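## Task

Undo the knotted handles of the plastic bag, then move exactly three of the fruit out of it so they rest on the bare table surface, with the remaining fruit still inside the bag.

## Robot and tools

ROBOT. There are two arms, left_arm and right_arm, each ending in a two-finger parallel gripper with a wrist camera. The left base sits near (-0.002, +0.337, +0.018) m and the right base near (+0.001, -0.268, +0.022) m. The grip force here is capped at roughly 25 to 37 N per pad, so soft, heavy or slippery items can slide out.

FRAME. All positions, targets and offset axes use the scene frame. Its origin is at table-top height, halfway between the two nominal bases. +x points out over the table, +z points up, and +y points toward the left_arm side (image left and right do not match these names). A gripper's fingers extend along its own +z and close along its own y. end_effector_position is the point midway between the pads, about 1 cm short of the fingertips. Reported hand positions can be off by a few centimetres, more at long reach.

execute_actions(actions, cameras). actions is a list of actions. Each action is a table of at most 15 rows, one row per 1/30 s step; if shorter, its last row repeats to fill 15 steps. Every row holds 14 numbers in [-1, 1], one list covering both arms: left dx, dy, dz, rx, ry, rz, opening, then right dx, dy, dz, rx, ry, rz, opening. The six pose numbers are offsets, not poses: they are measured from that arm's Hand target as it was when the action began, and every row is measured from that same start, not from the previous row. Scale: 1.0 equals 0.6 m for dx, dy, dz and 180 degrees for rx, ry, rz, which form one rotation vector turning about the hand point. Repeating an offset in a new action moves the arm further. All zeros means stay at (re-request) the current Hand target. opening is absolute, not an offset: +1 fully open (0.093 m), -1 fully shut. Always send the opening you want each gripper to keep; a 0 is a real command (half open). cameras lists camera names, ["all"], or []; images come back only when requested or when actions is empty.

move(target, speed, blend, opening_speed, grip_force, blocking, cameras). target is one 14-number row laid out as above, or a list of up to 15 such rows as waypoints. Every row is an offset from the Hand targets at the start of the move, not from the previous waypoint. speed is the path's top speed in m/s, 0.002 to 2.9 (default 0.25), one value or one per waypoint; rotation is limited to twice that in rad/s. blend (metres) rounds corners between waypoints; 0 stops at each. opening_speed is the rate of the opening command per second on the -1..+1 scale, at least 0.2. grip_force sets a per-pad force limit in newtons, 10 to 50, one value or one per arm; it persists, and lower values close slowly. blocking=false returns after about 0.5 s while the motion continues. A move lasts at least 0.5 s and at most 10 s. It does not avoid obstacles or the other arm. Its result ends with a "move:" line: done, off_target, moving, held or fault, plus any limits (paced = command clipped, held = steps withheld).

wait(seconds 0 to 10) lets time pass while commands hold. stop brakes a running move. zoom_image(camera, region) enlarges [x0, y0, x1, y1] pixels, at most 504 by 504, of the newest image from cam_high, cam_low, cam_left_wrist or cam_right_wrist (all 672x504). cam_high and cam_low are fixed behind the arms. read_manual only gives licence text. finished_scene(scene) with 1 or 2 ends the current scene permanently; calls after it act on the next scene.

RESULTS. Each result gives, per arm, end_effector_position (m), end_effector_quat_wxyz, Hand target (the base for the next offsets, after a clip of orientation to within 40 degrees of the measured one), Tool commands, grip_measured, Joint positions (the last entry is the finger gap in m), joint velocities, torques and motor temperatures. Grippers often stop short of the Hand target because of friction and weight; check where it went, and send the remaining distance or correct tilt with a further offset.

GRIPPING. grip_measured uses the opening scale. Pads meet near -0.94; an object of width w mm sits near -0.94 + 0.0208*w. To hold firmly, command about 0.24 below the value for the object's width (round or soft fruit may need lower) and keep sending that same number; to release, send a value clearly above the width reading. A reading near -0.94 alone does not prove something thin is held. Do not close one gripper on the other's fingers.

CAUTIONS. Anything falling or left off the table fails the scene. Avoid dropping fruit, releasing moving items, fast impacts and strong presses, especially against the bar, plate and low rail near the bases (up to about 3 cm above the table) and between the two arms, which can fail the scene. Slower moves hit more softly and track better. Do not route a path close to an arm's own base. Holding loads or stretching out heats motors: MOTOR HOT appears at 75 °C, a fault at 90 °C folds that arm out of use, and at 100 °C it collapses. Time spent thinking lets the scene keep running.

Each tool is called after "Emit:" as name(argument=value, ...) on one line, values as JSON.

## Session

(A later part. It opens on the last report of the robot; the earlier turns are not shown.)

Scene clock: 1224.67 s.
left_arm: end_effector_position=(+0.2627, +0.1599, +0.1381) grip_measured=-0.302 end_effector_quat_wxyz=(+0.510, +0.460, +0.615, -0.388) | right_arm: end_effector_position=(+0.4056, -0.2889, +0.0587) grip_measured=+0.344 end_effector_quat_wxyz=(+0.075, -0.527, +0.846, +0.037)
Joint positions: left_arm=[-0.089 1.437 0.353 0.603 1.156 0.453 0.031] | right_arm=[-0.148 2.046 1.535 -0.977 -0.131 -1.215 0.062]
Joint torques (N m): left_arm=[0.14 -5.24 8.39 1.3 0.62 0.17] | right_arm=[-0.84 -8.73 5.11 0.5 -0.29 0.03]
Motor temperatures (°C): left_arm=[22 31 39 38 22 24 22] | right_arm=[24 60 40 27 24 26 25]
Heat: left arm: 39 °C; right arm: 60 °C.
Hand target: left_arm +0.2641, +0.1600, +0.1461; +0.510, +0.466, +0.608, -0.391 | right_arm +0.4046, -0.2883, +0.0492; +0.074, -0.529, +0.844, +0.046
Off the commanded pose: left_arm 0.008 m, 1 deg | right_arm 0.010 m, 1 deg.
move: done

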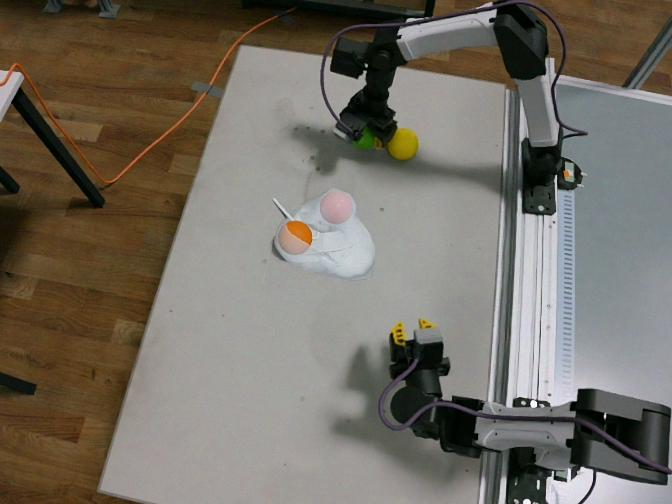

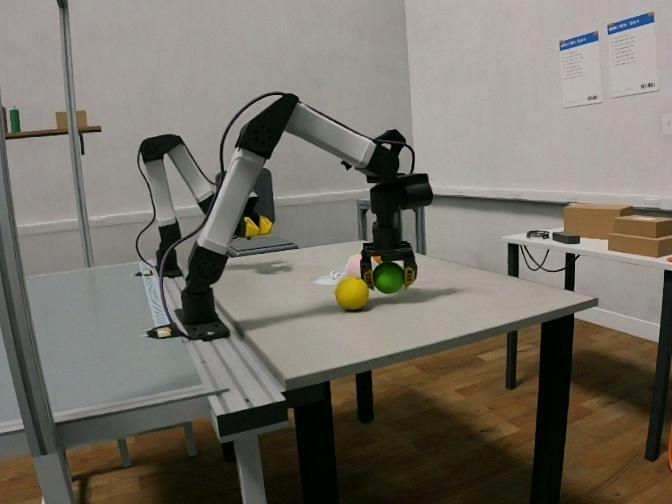

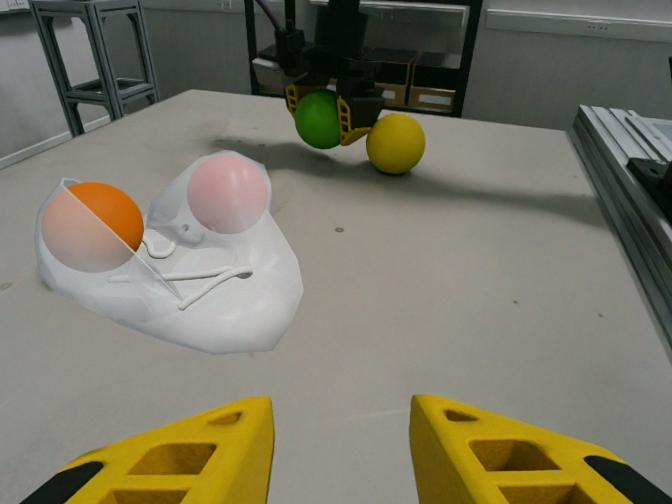

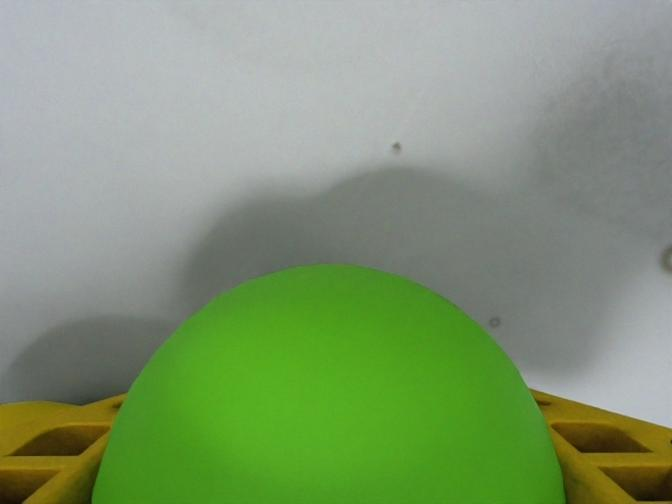

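Emit:
move(target=[[0,0,0,0,0,0,-0.3, 0.05,0,0.0,0,0,0,0.33],[0,0,0,0,0,0,-0.3, 0.05,0,-0.023,0,0,0,0.33]], speed=[0.08,0.04], cameras=["cam_right_wrist","cam_low"])

Scene clock: 1230.23 s.
left_arm: end_effector_position=(+0.2627, +0.1599, +0.1381) grip_measured=-0.302 end_effector_quat_wxyz=(+0.510, +0.460, +0.615, -0.388) | right_arm: end_effector_position=(+0.4326, -0.2912, +0.0440) grip_measured=+0.344 end_effector_quat_wxyz=(+0.073, -0.527, +0.846, +0.040)
Joint positions: left_arm=[-0.089 1.437 0.353 0.603 1.156 0.453 0.031] | right_arm=[-0.148 2.17 1.669 -0.994 -0.132 -1.215 0.062]
Joint torques (N m): left_arm=[0.2 -5.22 8.29 1.28 0.64 0.2] | right_arm=[-0.27 -9.73 6.17 0.5 -0.27 0.08]
Motor temperatures (°C): left_arm=[22 31 39 38 22 24 22] | right_arm=[24 59 40 27 24 26 25]
Heat: left arm: 39 °C; right arm: 59 °C.
Hand target: left_arm +0.2641, +0.1600, +0.1461; +0.510, +0.466, +0.608, -0.391 | right_arm +0.4347, -0.2883, +0.0355; +0.074, -0.529, +0.844, +0.046
Off the commanded pose: left_arm 0.008 m, 1 deg | right_arm 0.009 m, 1 deg.
move: done
Images, in order (width x height): cam_low 672x504, cam_right_wrist 672x504.

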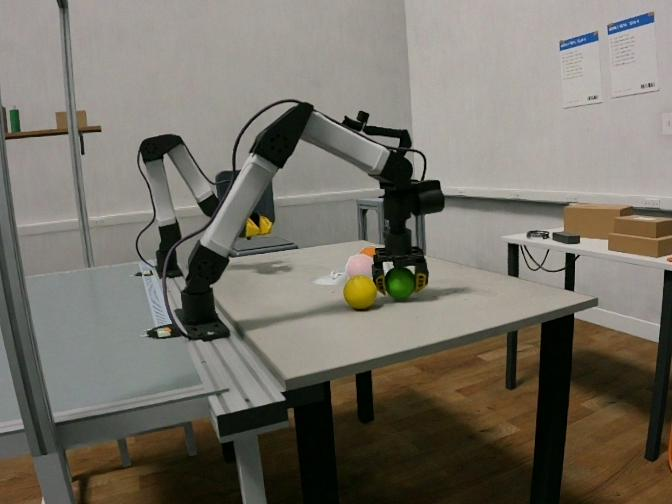

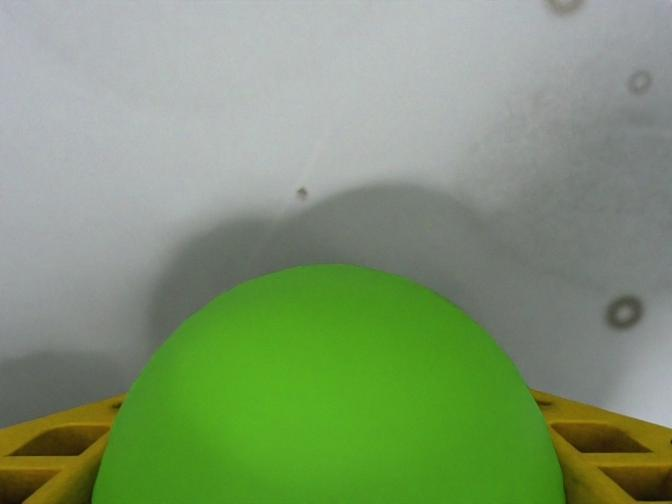

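Emit:
move(target=[[0,0,0,0,0,0,-0.3, 0,0,-0.0065,0,0,0,0.33],[0,0,0,0,0,0,-0.3, 0,0,-0.0065,0,0,0,0.72]], speed=0.03, opening_speed=0.25, cameras=["cam_right_wrist"])

Emit:
move(target=[0,0,0,0,0,0,-0.3, 0,0,0.16,0,0,0,0.76], speed=0.07, cameras=["all"])

Scene clock: 1235.03 s.
left_arm: end_effector_position=(+0.2627, +0.1599, +0.1381) grip_measured=-0.302 end_effector_quat_wxyz=(+0.510, +0.460, +0.615, -0.388) | right_arm: end_effector_position=(+0.4363, -0.2916, +0.0442) grip_measured=+0.717 end_effector_quat_wxyz=(+0.079, -0.527, +0.845, +0.035)
Joint positions: left_arm=[-0.089 1.437 0.353 0.603 1.156 0.453 0.031] | right_arm=[-0.148 2.17 1.669 -0.978 -0.132 -1.215 0.08]
Joint torques (N m): left_arm=[0.13 -5.3 8.25 1.29 0.62 0.18] | right_arm=[-0.24 -9.33 5.5 0.5 -0.26 0.09]
Motor temperatures (°C): left_arm=[22 31 39 37 22 24 22] | right_arm=[24 58 39 26 24 26 25]
Heat: left arm: 39 °C; right arm: 58 °C.
Hand target: left_arm +0.2641, +0.1600, +0.1461; +0.510, +0.466, +0.608, -0.391 | right_arm +0.4347, -0.2883, +0.0316; +0.074, -0.529, +0.844, +0.046
Off the commanded pose: left_arm 0.008 m, 1 deg | right_arm 0.013 m, 1 deg.
move: off_target (right_arm); target 2's new opening was sent with right_arm's hand 0.013 m and 1 deg from that target
Images, in order (width x height): cam_right_wrist 672x504.

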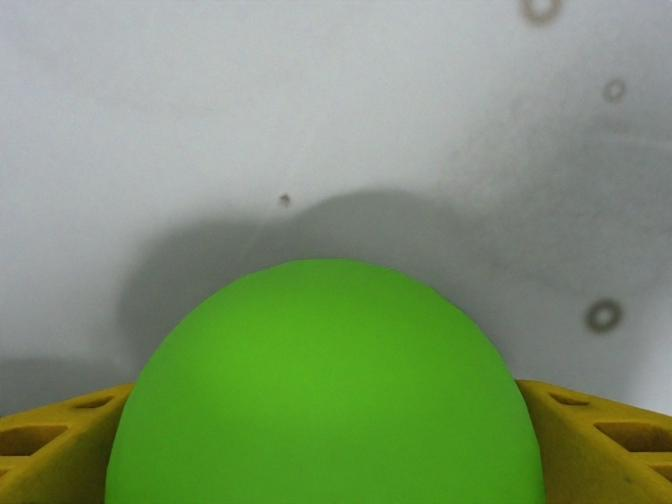

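Scene clock: 1237.10 s.
left_arm: end_effector_position=(+0.2627, +0.1599, +0.1381) grip_measured=-0.302 end_effector_quat_wxyz=(+0.510, +0.460, +0.615, -0.388) | right_arm: end_effector_position=(+0.4314, -0.2923, +0.1084) grip_measured=+0.757 end_effector_quat_wxyz=(+0.056, -0.526, +0.847, +0.053)
Joint positions: left_arm=[-0.089 1.437 0.353 0.603 1.156 0.453 0.031] | right_arm=[-0.148 2.17 1.93 -1.297 -0.132 -1.215 0.082]
Joint torques (N m): left_arm=[0.2 -5.18 8.34 1.29 0.64 0.18] | right_arm=[0.2 -13.87 8.68 0.09 -0.23 0.18]
Motor temperatures (°C): left_arm=[22 31 39 37 22 24 22] | right_arm=[24 58 40 26 24 26 24]
Heat: left arm: 39 °C; right arm: 58 °C.
Hand target: left_arm +0.2641, +0.1600, +0.1461; +0.510, +0.466, +0.608, -0.391 | right_arm +0.4346, -0.2883, +0.1276; +0.074, -0.529, +0.844, +0.046
Off the commanded pose: left_arm 0.008 m, 1 deg | right_arm 0.020 m, 2 deg.
move: off_target (right_arm)

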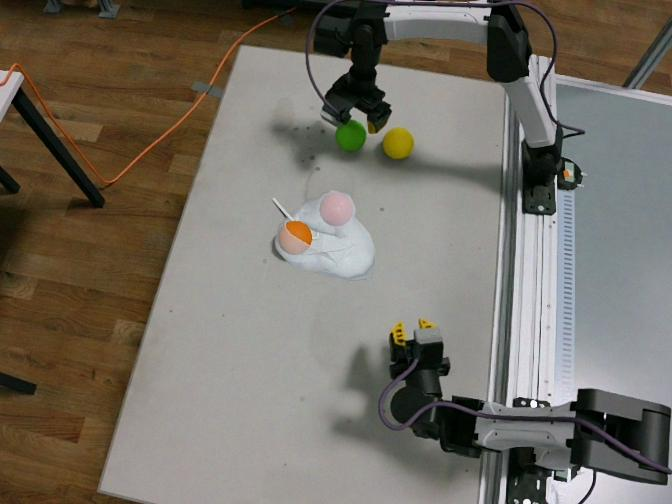

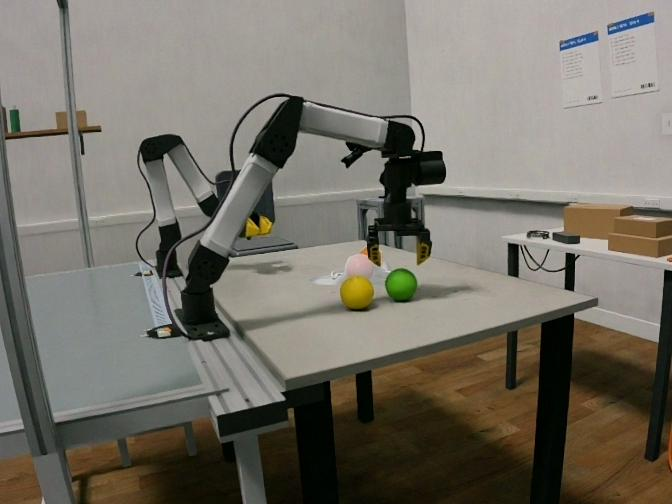

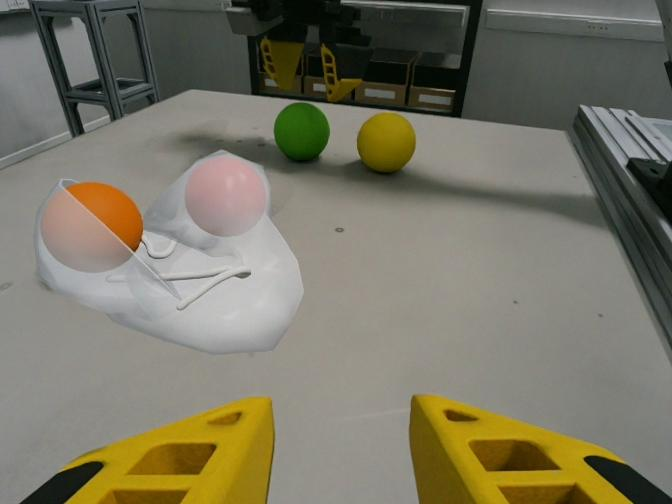

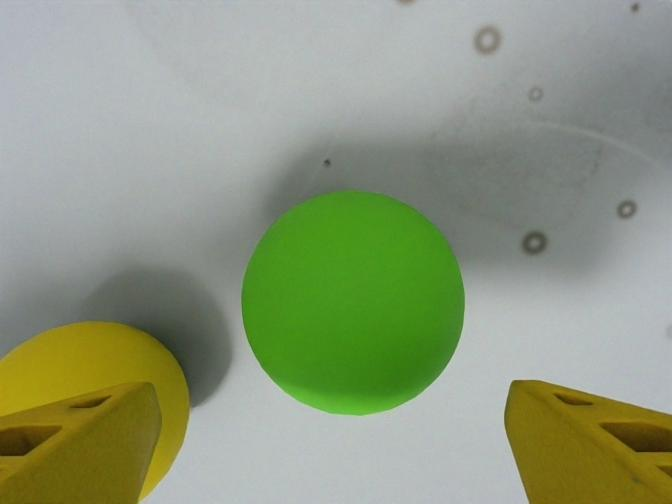

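Emit:
execute_actions(actions=[], cameras=["cam_high","cam_right_wrist"])

Scene clock: 1242.97 s.
left_arm: end_effector_position=(+0.2627, +0.1599, +0.1381) grip_measured=-0.302 end_effector_quat_wxyz=(+0.510, +0.460, +0.615, -0.388) | right_arm: end_effector_position=(+0.4313, -0.2923, +0.1084) grip_measured=+0.757 end_effector_quat_wxyz=(+0.056, -0.526, +0.847, +0.053)
Joint positions: left_arm=[-0.089 1.437 0.353 0.603 1.156 0.453 0.031] | right_arm=[-0.148 2.17 1.93 -1.297 -0.132 -1.215 0.082]
Joint velocities: within noise
Joint torques (N m): left_arm=[0.2 -5.2 8.28 1.27 0.65 0.18] | right_arm=[0.16 -13.71 8.59 0.08 -0.25 0.15]
Motor temperatures (°C): left_arm=[22 31 39 37 22 24 22] | right_arm=[24 59 40 26 24 26 24]
Heat: left arm: 39 °C; right arm: 59 °C.
Hand target: left_arm +0.2641, +0.1600, +0.1461; +0.510, +0.466, +0.608, -0.391 | right_arm +0.4346, -0.2883, +0.1276; +0.074, -0.529, +0.844, +0.046
Tool commands: left_gripper/opening=-0.3 right_gripper/opening=+0.76
Off the commanded pose: left_arm 0.008 m, 1 deg | right_arm 0.020 m, 2 deg.
Images, in order (width x height): cam_high 672x504, cam_right_wrist 672x504.

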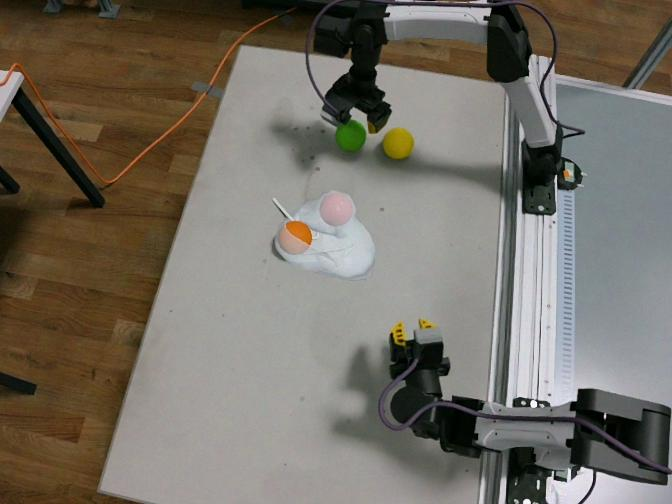

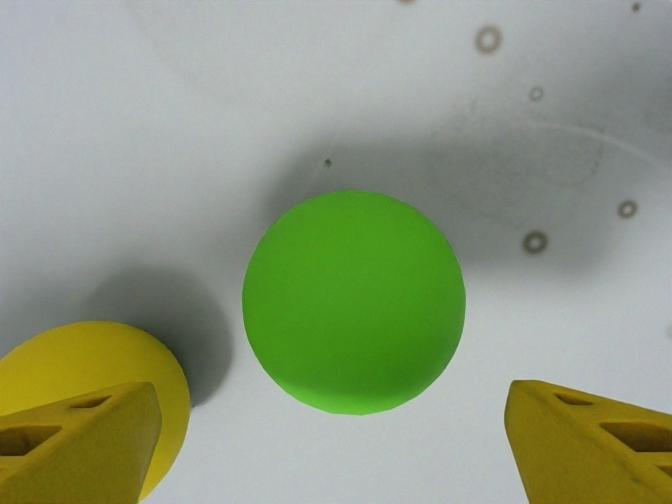

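Emit:
move(target=[[0,0,0,0,0,0,-0.3, -0.03,0.05,0.12,0,0,0,0.6],[0,0,0,0,0,0,-0.3, -0.066,0.364,0.125,0.0827,-0.0767,-0.1877,-0.3]], speed=[0.12,0.2], blend=[0.03,0], cameras=["all"])

Emit:
zoom_image(camera="cam_right_wrist", region=[150, 60, 550, 420])

Emit:
zoom_image(camera="cam_left_wrist", region=[20, 130, 320, 360])

Emit:
zoom_image(camera="cam_low", region=[300, 210, 430, 310])

Scene clock: 1259.33 s.
left_arm: end_effector_position=(+0.2627, +0.1599, +0.1381) grip_measured=-0.302 end_effector_quat_wxyz=(+0.510, +0.460, +0.615, -0.388) | right_arm: end_effector_position=(+0.3947, -0.0717, +0.1871) grip_measured=-0.297 end_effector_quat_wxyz=(+0.222, -0.253, +0.939, +0.064)
Joint positions: left_arm=[-0.089 1.437 0.353 0.603 1.156 0.453 0.031] | right_arm=[0.421 1.798 1.601 -0.91 -0.016 -0.064 0.031]
Joint torques (N m): left_arm=[0.2 -5.18 8.31 1.27 0.64 0.17] | right_arm=[0.2 -12.57 5.89 1.37 0.08 0.2]
Motor temperatures (°C): left_arm=[22 31 39 37 22 24 22] | right_arm=[24 61 41 26 24 26 24]
Heat: left arm: 39 °C; right arm: 61 °C.
Hand target: left_arm +0.2641, +0.1600, +0.1461; +0.510, +0.466, +0.608, -0.391 | right_arm +0.3951, -0.0700, +0.2025; +0.250, -0.250, +0.933, +0.067
Off the commanded pose: left_arm 0.008 m, 1 deg | right_arm 0.016 m, 3 deg.
move: off_target (right_arm); target 2's new opening was sent with right_arm's hand 0.016 m and 3 deg from that target

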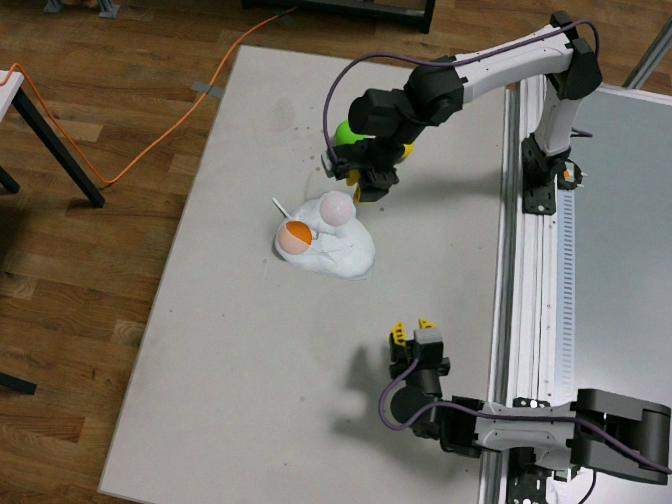

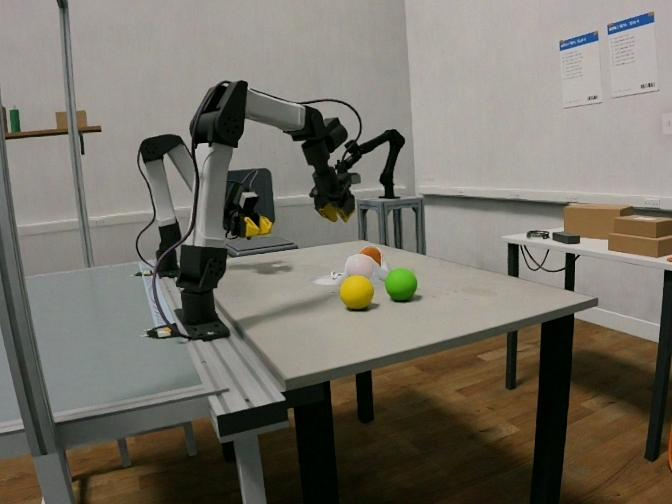

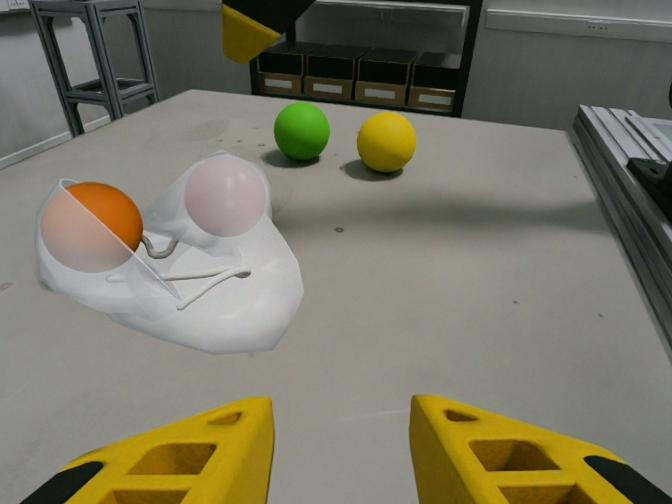

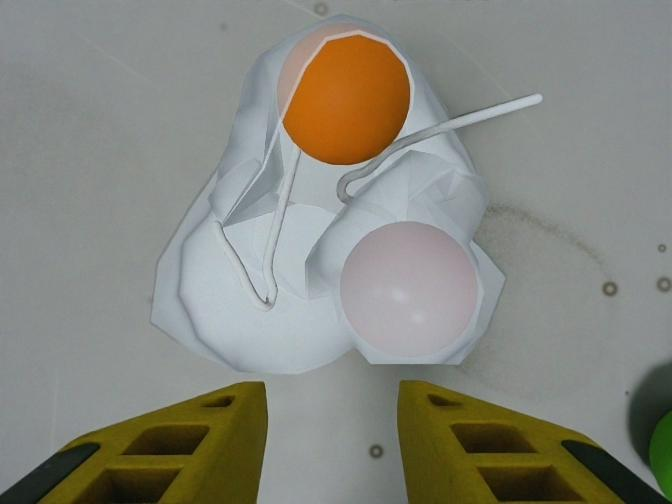

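Scaled by 1.260 from the camera's 672x504 image, which has a finer 960x720 frame.

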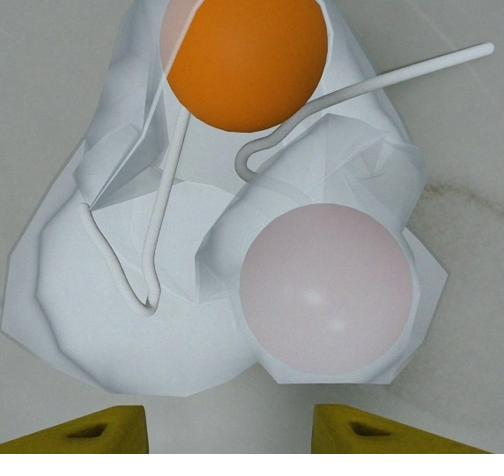

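Scaled by 1.680 from the camera's 672x504 image, which has a finer 960x720 frame.

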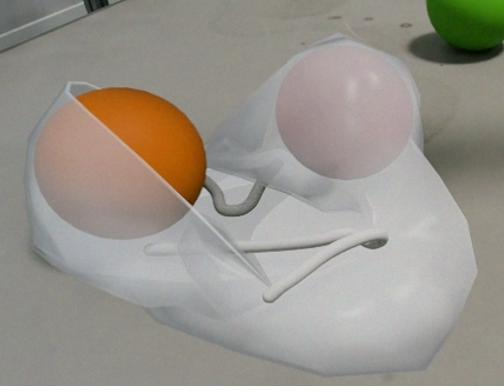

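Scaled by 3.877 from the camera's 672x504 image, which has a finer 960x720 frame.

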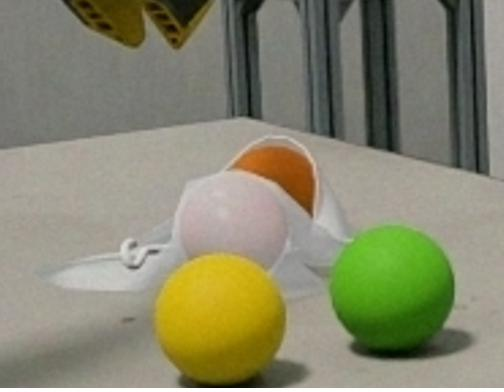

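Emit:
zoom_image(camera="cam_right_wrist", region=[190, 10, 430, 240])

Emit:
zoom_image(camera="cam_low", region=[340, 230, 400, 290])

Emit:
zoom_image(camera="cam_left_wrist", region=[20, 160, 200, 320])

Scaled by 2.100 from the camera's 672x504 image, which has a finer 960x720 frame.

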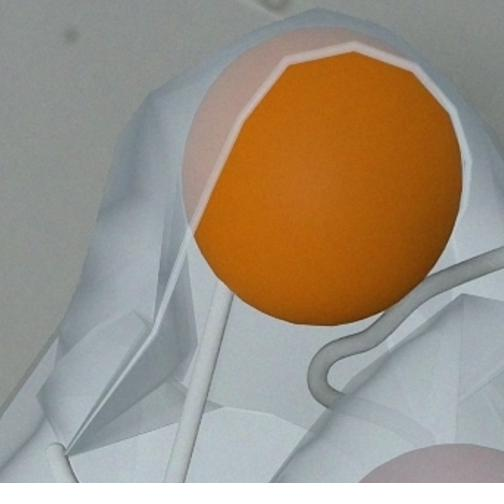

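Scaled by 8.400 from the camera's 672x504 image, which has a finer 960x720 frame.

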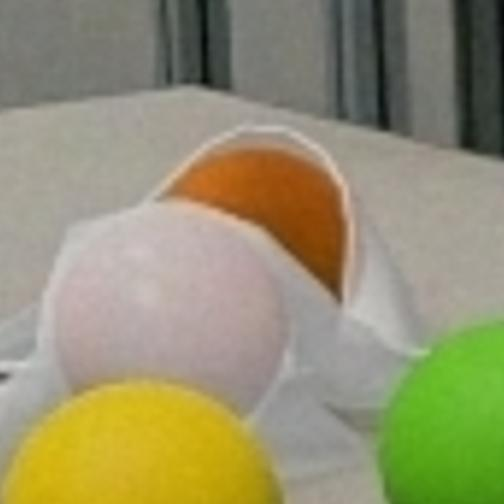

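Scaled by 2.800 from the camera's 672x504 image, which has a finer 960x720 frame.

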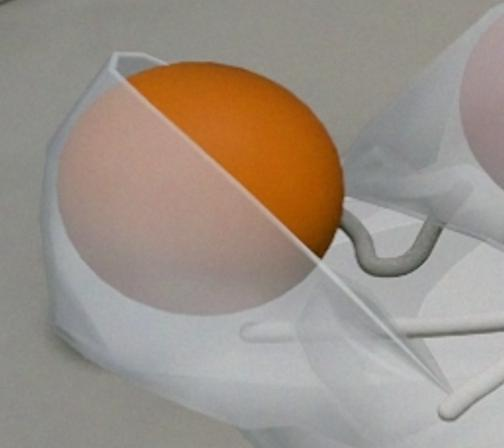

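Emit:
move(target=[0.26,-0.183,0.02,0.2319,0.1624,0.2074,-0.3, -0.217,-0.1,0.0,0,0,0,-0.3], speed=0.2, cameras=["all"])

Emit:
zoom_image(camera="cam_left_wrist", region=[100, 60, 600, 440])

Scene clock: 1344.10 s.
left_arm: end_effector_position=(+0.4224, +0.0497, +0.1598) grip_measured=-0.302 end_effector_quat_wxyz=(+0.260, +0.294, +0.916, -0.087) | right_arm: end_effector_position=(+0.2754, -0.1268, +0.2068) grip_measured=-0.297 end_effector_quat_wxyz=(+0.263, -0.249, +0.930, +0.071)
Joint positions: left_arm=[-0.597 2.006 1.75 -0.757 0.004 0.026 0.031] | right_arm=[0.444 1.229 1.105 -0.898 -0.002 -0.041 0.031]
Joint torques (N m): left_arm=[-0.7 -8.44 10.59 1.11 -0.15 -0.14] | right_arm=[0.65 -5.63 5.72 0.93 0.08 0.21]
Motor temperatures (°C): left_arm=[22 31 41 36 22 24 22] | right_arm=[24 66 39 31 24 26 24]
Heat: left arm: 41 °C; right arm: 66 °C.
Hand target: left_arm +0.4201, +0.0502, +0.1581; +0.247, +0.291, +0.921, -0.078 | right_arm +0.2650, -0.1299, +0.2026; +0.250, -0.250, +0.933, +0.067
Off the commanded pose: left_arm 0.003 m, 2 deg | right_arm 0.012 m, 2 deg.
move: off_target (right_arm)

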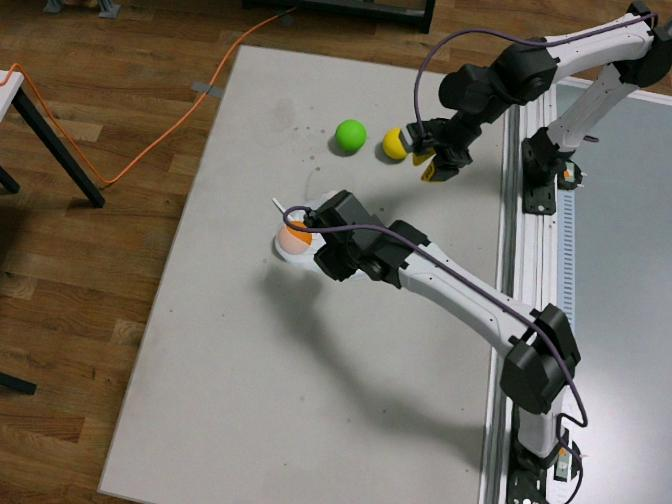

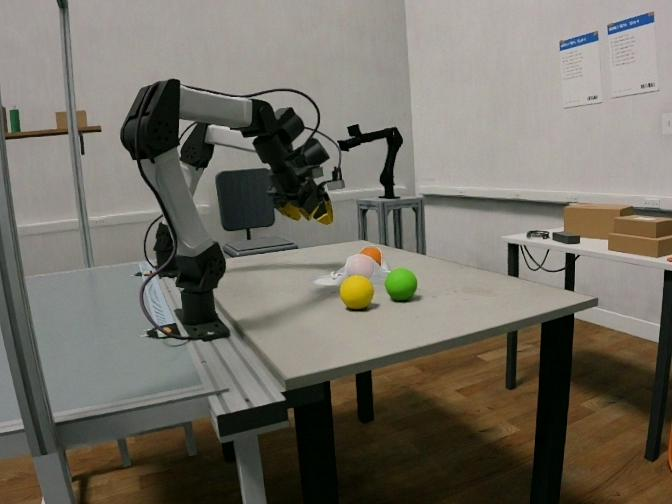

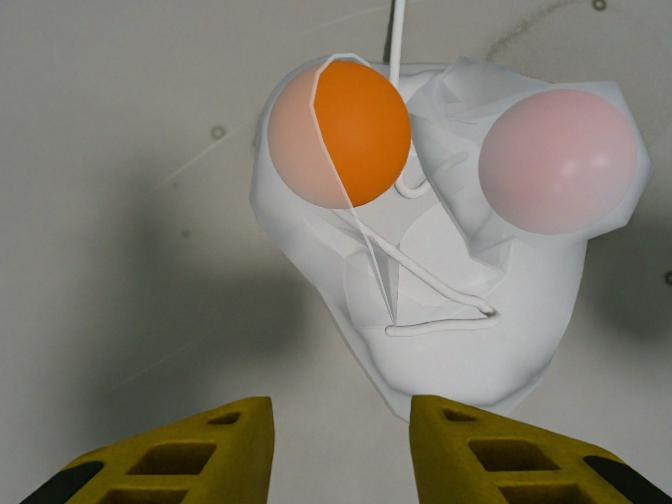

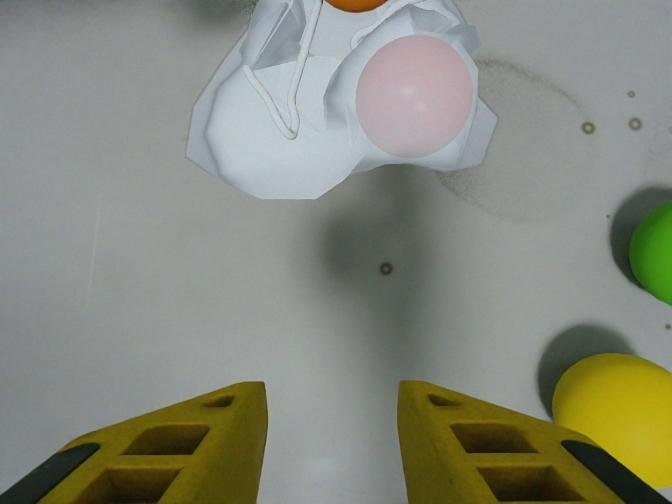

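Scaled by 1.008 from the camera's 672x504 image, which has a finer 960x720 frame.

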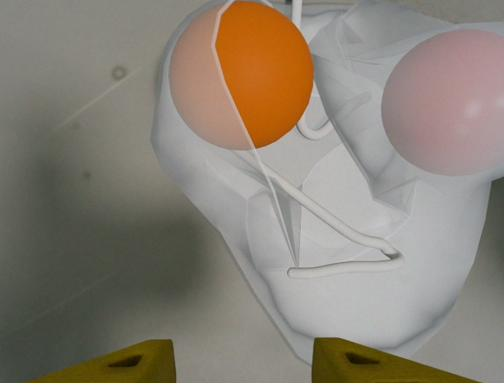

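Emit:
move(target=[0.0767,-0.0733,-0.105,0,0,0,-0.3, 0,0,0,0,0,0,-0.3], speed=0.12, cameras=["cam_left_wrist"])

Scene clock: 1359.30 s.
left_arm: end_effector_position=(+0.4568, +0.0158, +0.0887) grip_measured=-0.302 end_effector_quat_wxyz=(+0.225, +0.296, +0.925, -0.076) | right_arm: end_effector_position=(+0.2754, -0.1268, +0.2068) grip_measured=-0.297 end_effector_quat_wxyz=(+0.263, -0.249, +0.930, +0.071)
Joint positions: left_arm=[-0.613 2.301 1.969 -0.756 -0.005 0.01 0.031] | right_arm=[0.444 1.229 1.105 -0.898 -0.002 -0.041 0.031]
Joint torques (N m): left_arm=[-0.83 -10.48 10.41 1.71 -0.19 -0.12] | right_arm=[0.58 -5.56 5.79 0.94 0.09 0.22]
Motor temperatures (°C): left_arm=[22 35 42 36 22 24 22] | right_arm=[24 60 39 29 24 26 24]
Heat: left arm: 42 °C; right arm: 60 °C.
Hand target: left_arm +0.4663, +0.0063, +0.0952; +0.247, +0.291, +0.921, -0.078 | right_arm +0.2650, -0.1299, +0.2026; +0.250, -0.250, +0.933, +0.067
Off the commanded pose: left_arm 0.015 m, 3 deg | right_arm 0.012 m, 2 deg.
move: off_target (left_arm, right_arm)
Images, in order (width x height): cam_left_wrist 672x504.

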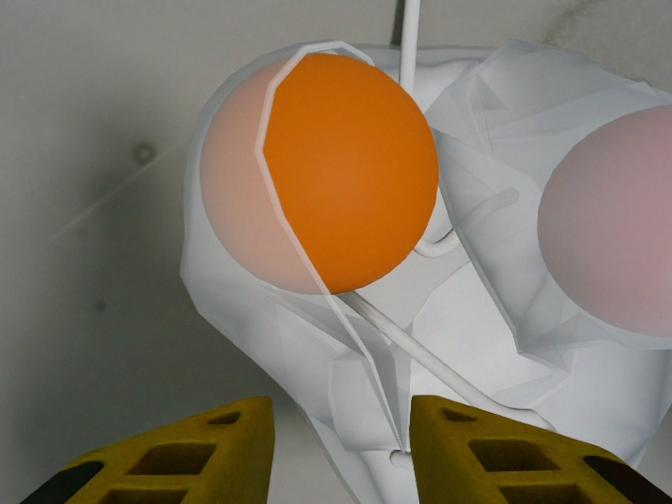

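Emit:
move(target=[0.003,-0.012,-0.07,0,0,0,-0.6, 0,0,0,0,0,0,-0.3], speed=0.1, cameras=["cam_left_wrist"])

Scene clock: 1373.70 s.
left_arm: end_effector_position=(+0.4639, +0.0048, +0.0577) grip_measured=-0.598 end_effector_quat_wxyz=(+0.234, +0.296, +0.923, -0.079) | right_arm: end_effector_position=(+0.2754, -0.1268, +0.2068) grip_measured=-0.297 end_effector_quat_wxyz=(+0.263, -0.249, +0.930, +0.071)
Joint positions: left_arm=[-0.622 2.36 1.939 -0.648 -0.009 0.003 0.017] | right_arm=[0.444 1.229 1.105 -0.898 -0.002 -0.041 0.031]
Joint torques (N m): left_arm=[-0.83 -10.82 7.06 1.92 -0.19 -0.13] | right_arm=[0.59 -5.71 5.76 0.95 0.1 0.23]
Motor temperatures (°C): left_arm=[22 38 42 37 22 24 22] | right_arm=[24 56 38 29 24 26 24]
Heat: left arm: 42 °C; right arm: 56 °C.
Hand target: left_arm +0.4679, -0.0010, +0.0530; +0.247, +0.291, +0.921, -0.078 | right_arm +0.2650, -0.1299, +0.2026; +0.250, -0.250, +0.933, +0.067
Off the commanded pose: left_arm 0.008 m, 2 deg | right_arm 0.012 m, 2 deg.
move: off_target (right_arm)
Images, in order (width x height): cam_left_wrist 672x504.

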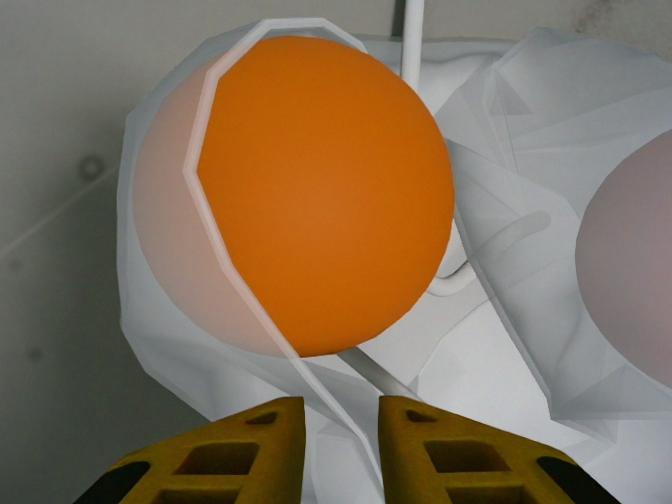

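Emit:
move(target=[0.0,0.0,-0.042,0,0,0,-0.6, 0,0,0,0,0,0,-0.3], speed=0.06, cameras=["cam_left_wrist"])

Scene clock: 1382.10 s.
left_arm: end_effector_position=(+0.4649, +0.0037, +0.0351) grip_measured=-0.598 end_effector_quat_wxyz=(+0.236, +0.296, +0.922, -0.080) | right_arm: end_effector_position=(+0.2754, -0.1268, +0.2068) grip_measured=-0.297 end_effector_quat_wxyz=(+0.263, -0.249, +0.930, +0.071)
Joint positions: left_arm=[-0.622 2.385 1.888 -0.567 -0.009 0.003 0.017] | right_arm=[0.444 1.229 1.105 -0.898 -0.002 -0.041 0.031]
Joint torques (N m): left_arm=[-0.83 -10.56 6.78 1.93 -0.19 -0.1] | right_arm=[0.64 -5.5 5.63 0.92 0.1 0.23]
Motor temperatures (°C): left_arm=[22 40 43 38 22 24 22] | right_arm=[24 55 38 28 24 26 24]
Heat: left arm: 43 °C; right arm: 55 °C.
Hand target: left_arm +0.4679, -0.0011, +0.0280; +0.247, +0.291, +0.921, -0.078 | right_arm +0.2650, -0.1299, +0.2026; +0.250, -0.250, +0.933, +0.067
Off the commanded pose: left_arm 0.009 m, 1 deg | right_arm 0.012 m, 2 deg.
move: off_target (right_arm)
Images, in order (width x height): cam_left_wrist 672x504.

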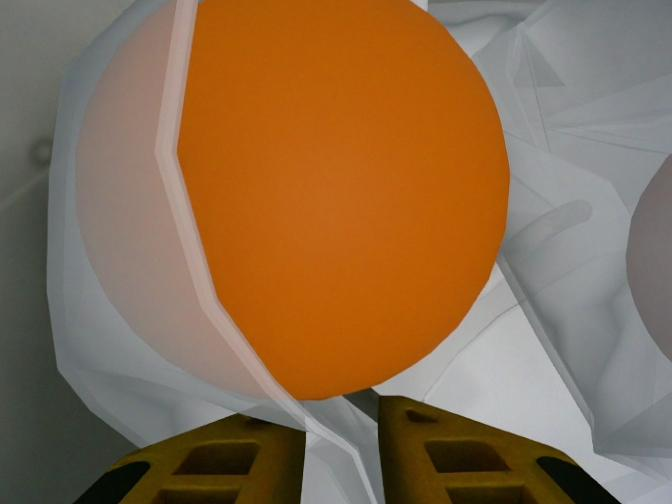

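Emit:
move(target=[0.0,0.0,-0.005,0,0,0,-1, 0,0,0,0,0,0,-0.3], speed=0.05, opening_speed=0.4, cameras=["cam_left_wrist"])

Scene clock: 1388.80 s.
left_arm: end_effector_position=(+0.4665, +0.0027, +0.0362) grip_measured=-0.977 end_effector_quat_wxyz=(+0.240, +0.295, +0.921, -0.081) | right_arm: end_effector_position=(+0.2754, -0.1268, +0.2068) grip_measured=-0.297 end_effector_quat_wxyz=(+0.263, -0.249, +0.930, +0.071)
Joint positions: left_arm=[-0.622 2.385 1.888 -0.558 -0.009 0.003 0] | right_arm=[0.444 1.229 1.105 -0.898 -0.002 -0.041 0.031]
Joint torques (N m): left_arm=[-0.76 -10.35 6.2 1.92 -0.18 -0.12] | right_arm=[0.87 -5.57 5.79 0.94 0.11 0.22]
Heat: left arm: 43 °C; right arm: 54 °C.
Hand target: left_arm +0.4680, -0.0010, +0.0250; +0.247, +0.291, +0.921, -0.078 | right_arm +0.2650, -0.1299, +0.2026; +0.250, -0.250, +0.933, +0.067
Off the commanded pose: left_arm 0.012 m, 1 deg | right_arm 0.012 m, 2 deg.
move: off_target (left_arm, right_arm)
Images, in order (width x height): cam_left_wrist 672x504.

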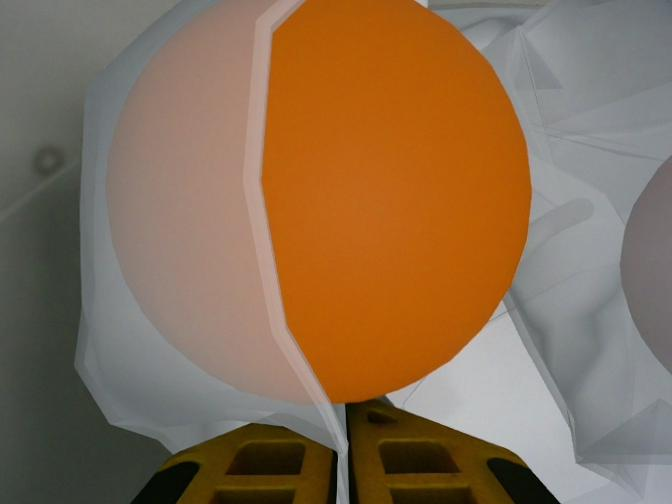

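Emit:
move(target=[0.033,0.1,0.015,0,0,0,-1, 0,0,0,0,0,0,-0.3], speed=0.06, cameras=["cam_left_wrist","cam_high"])

Scene clock: 1394.30 s.
left_arm: end_effector_position=(+0.4903, +0.0585, +0.0280) grip_measured=-0.977 end_effector_quat_wxyz=(+0.242, +0.284, +0.925, -0.073) | right_arm: end_effector_position=(+0.2754, -0.1268, +0.2068) grip_measured=-0.297 end_effector_quat_wxyz=(+0.263, -0.249, +0.930, +0.071)
Joint positions: left_arm=[-0.506 2.352 1.8 -0.503 0.027 0.084 0] | right_arm=[0.444 1.229 1.105 -0.898 -0.002 -0.041 0.031]
Joint torques (N m): left_arm=[-0.1 -13.48 5.63 1.57 0.18 0.17] | right_arm=[0.68 -5.56 5.75 0.93 0.08 0.21]
Heat: left arm: 43 °C; right arm: 53 °C.
Hand target: left_arm +0.4878, +0.0590, +0.0339; +0.247, +0.291, +0.921, -0.078 | right_arm +0.2650, -0.1299, +0.2026; +0.250, -0.250, +0.933, +0.067
Off the commanded pose: left_arm 0.007 m, 1 deg | right_arm 0.012 m, 2 deg.
move: off_target (right_arm)
Images, in order (width x height): cam_high 672x504, cam_left_wrist 672x504.

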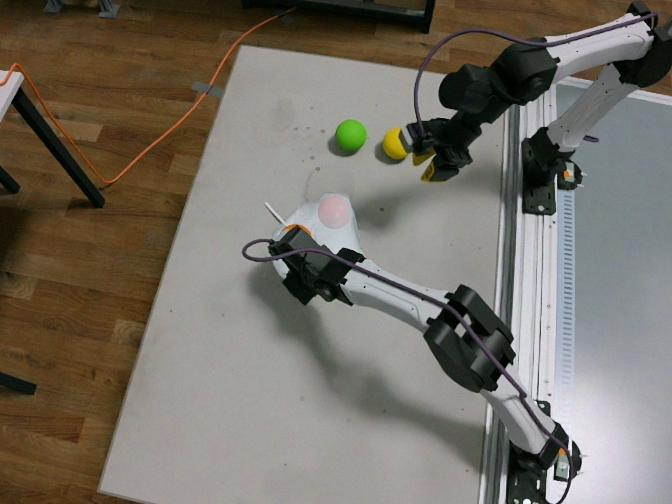

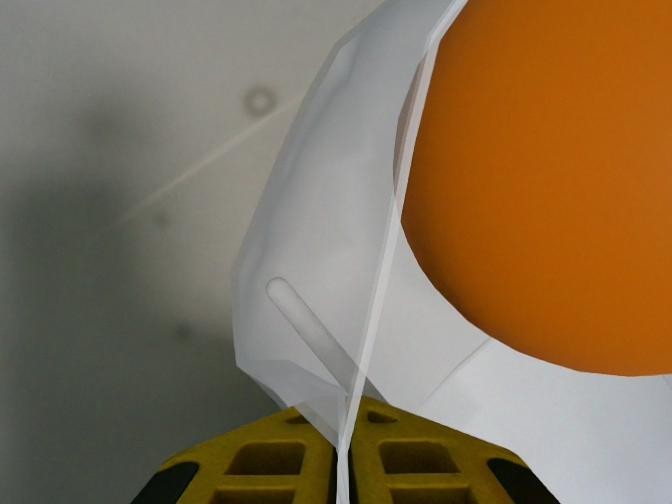

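Emit:
move(target=[0.03,0.02,-0.01,0,0,0,-1, 0.19,0.08,0.02,0,0,0,-0.3], speed=[0.12], cameras=["cam_left_wrist","cam_right_wrist"])

Emit:
zoom_image(camera="cam_right_wrist", region=[150, 0, 550, 300])

Scene clock: 1403.57 s.
left_arm: end_effector_position=(+0.5019, +0.0746, +0.0292) grip_measured=-0.977 end_effector_quat_wxyz=(+0.246, +0.283, +0.924, -0.073) | right_arm: end_effector_position=(+0.3748, -0.0827, +0.2110) grip_measured=-0.297 end_effector_quat_wxyz=(+0.251, -0.247, +0.934, +0.065)
Joint positions: left_arm=[-0.466 2.356 1.81 -0.503 0.045 0.119 0] | right_arm=[0.426 1.666 1.514 -0.898 -0.002 -0.052 0.031]
Joint torques (N m): left_arm=[-0.03 -10.1 10.11 1.45 0.21 0.12] | right_arm=[-0.84 -6.6 9.83 1.05 -0.1 0.01]
Motor temperatures (°C): left_arm=[22 45 42 38 22 24 22] | right_arm=[24 52 38 28 24 26 24]
Heat: left arm: 45 °C; right arm: 52 °C.
Hand target: left_arm +0.5058, +0.0711, +0.0279; +0.247, +0.291, +0.921, -0.078 | right_arm +0.3790, -0.0820, +0.2145; +0.250, -0.249, +0.933, +0.067
Off the commanded pose: left_arm 0.005 m, 1 deg | right_arm 0.006 m, 0 deg.
move: done
Images, in order (width x height): cam_left_wrist 672x504, cam_right_wrist 672x504.

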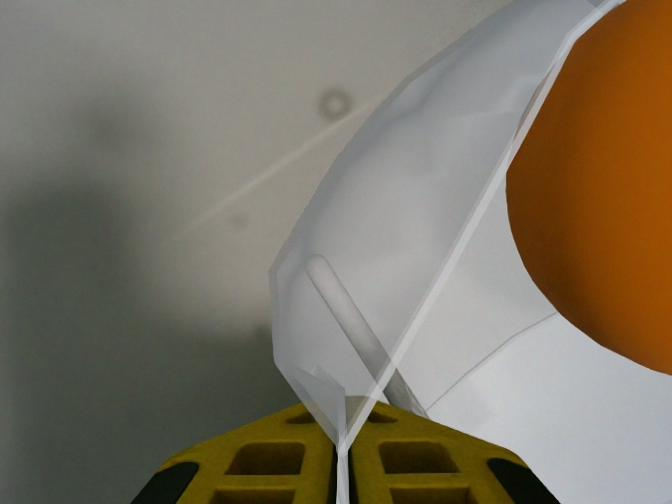

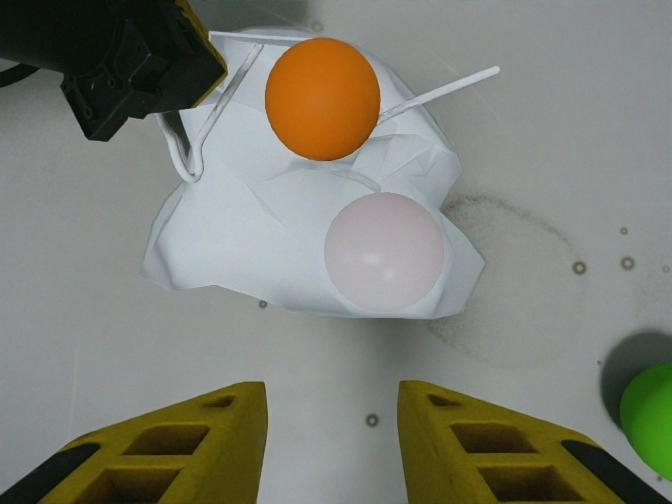

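Scaled by 1.260 from the camera's 672x504 image, which has a finer 960x720 frame.

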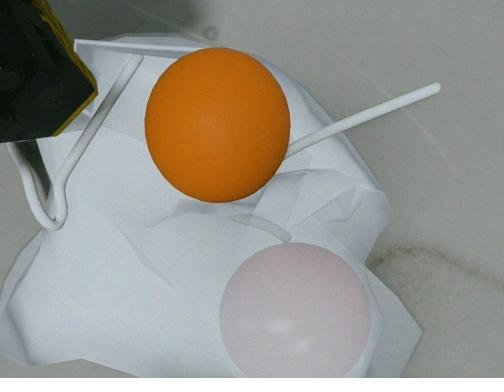

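Emit:
move(target=[[0,0,0,0,0,0,-0.55, 0,0,0,0,0,0,-0.3],[-0.03,0.03,0.12,0,0,0,-0.55, 0,0,0,0,0,0,-0.3]], speed=0.07, opening_speed=0.4, cameras=["cam_left_wrist","cam_right_wrist"])

Scene clock: 1414.37 s.
left_arm: end_effector_position=(+0.4882, +0.0893, +0.0752) grip_measured=-0.552 end_effector_quat_wxyz=(+0.238, +0.284, +0.926, -0.070) | right_arm: end_effector_position=(+0.3748, -0.0827, +0.2110) grip_measured=-0.297 end_effector_quat_wxyz=(+0.251, -0.247, +0.934, +0.065)
Joint positions: left_arm=[-0.453 2.241 1.81 -0.635 0.048 0.132 0.019] | right_arm=[0.426 1.666 1.514 -0.898 -0.002 -0.053 0.031]
Joint torques (N m): left_arm=[0.09 -13.78 10.41 0.99 0.27 0.17] | right_arm=[-0.92 -6.48 10.04 1.02 -0.11 0.01]
Heat: left arm: 44 °C; right arm: 51 °C.
Hand target: left_arm +0.4878, +0.0891, +0.1000; +0.247, +0.290, +0.921, -0.078 | right_arm +0.3790, -0.0820, +0.2145; +0.250, -0.250, +0.933, +0.067
Off the commanded pose: left_arm 0.025 m, 2 deg | right_arm 0.006 m, 0 deg.
move: off_target (left_arm)
Images, in order (width x height): cam_left_wrist 672x504, cam_right_wrist 672x504.

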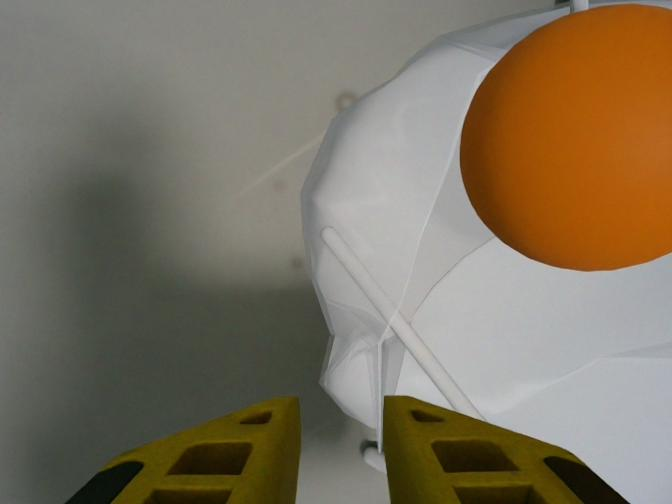

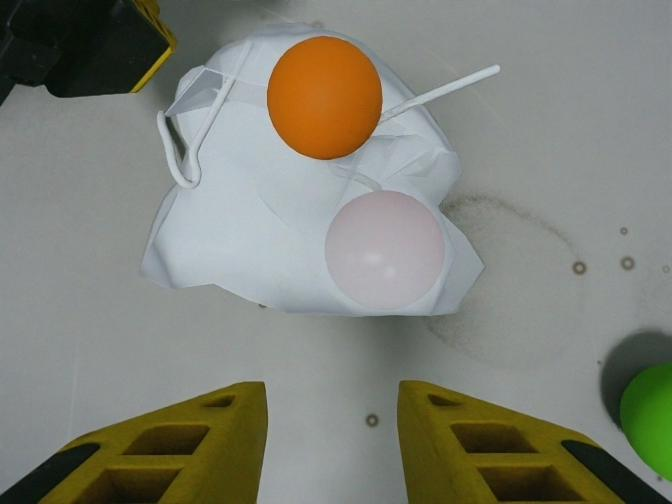

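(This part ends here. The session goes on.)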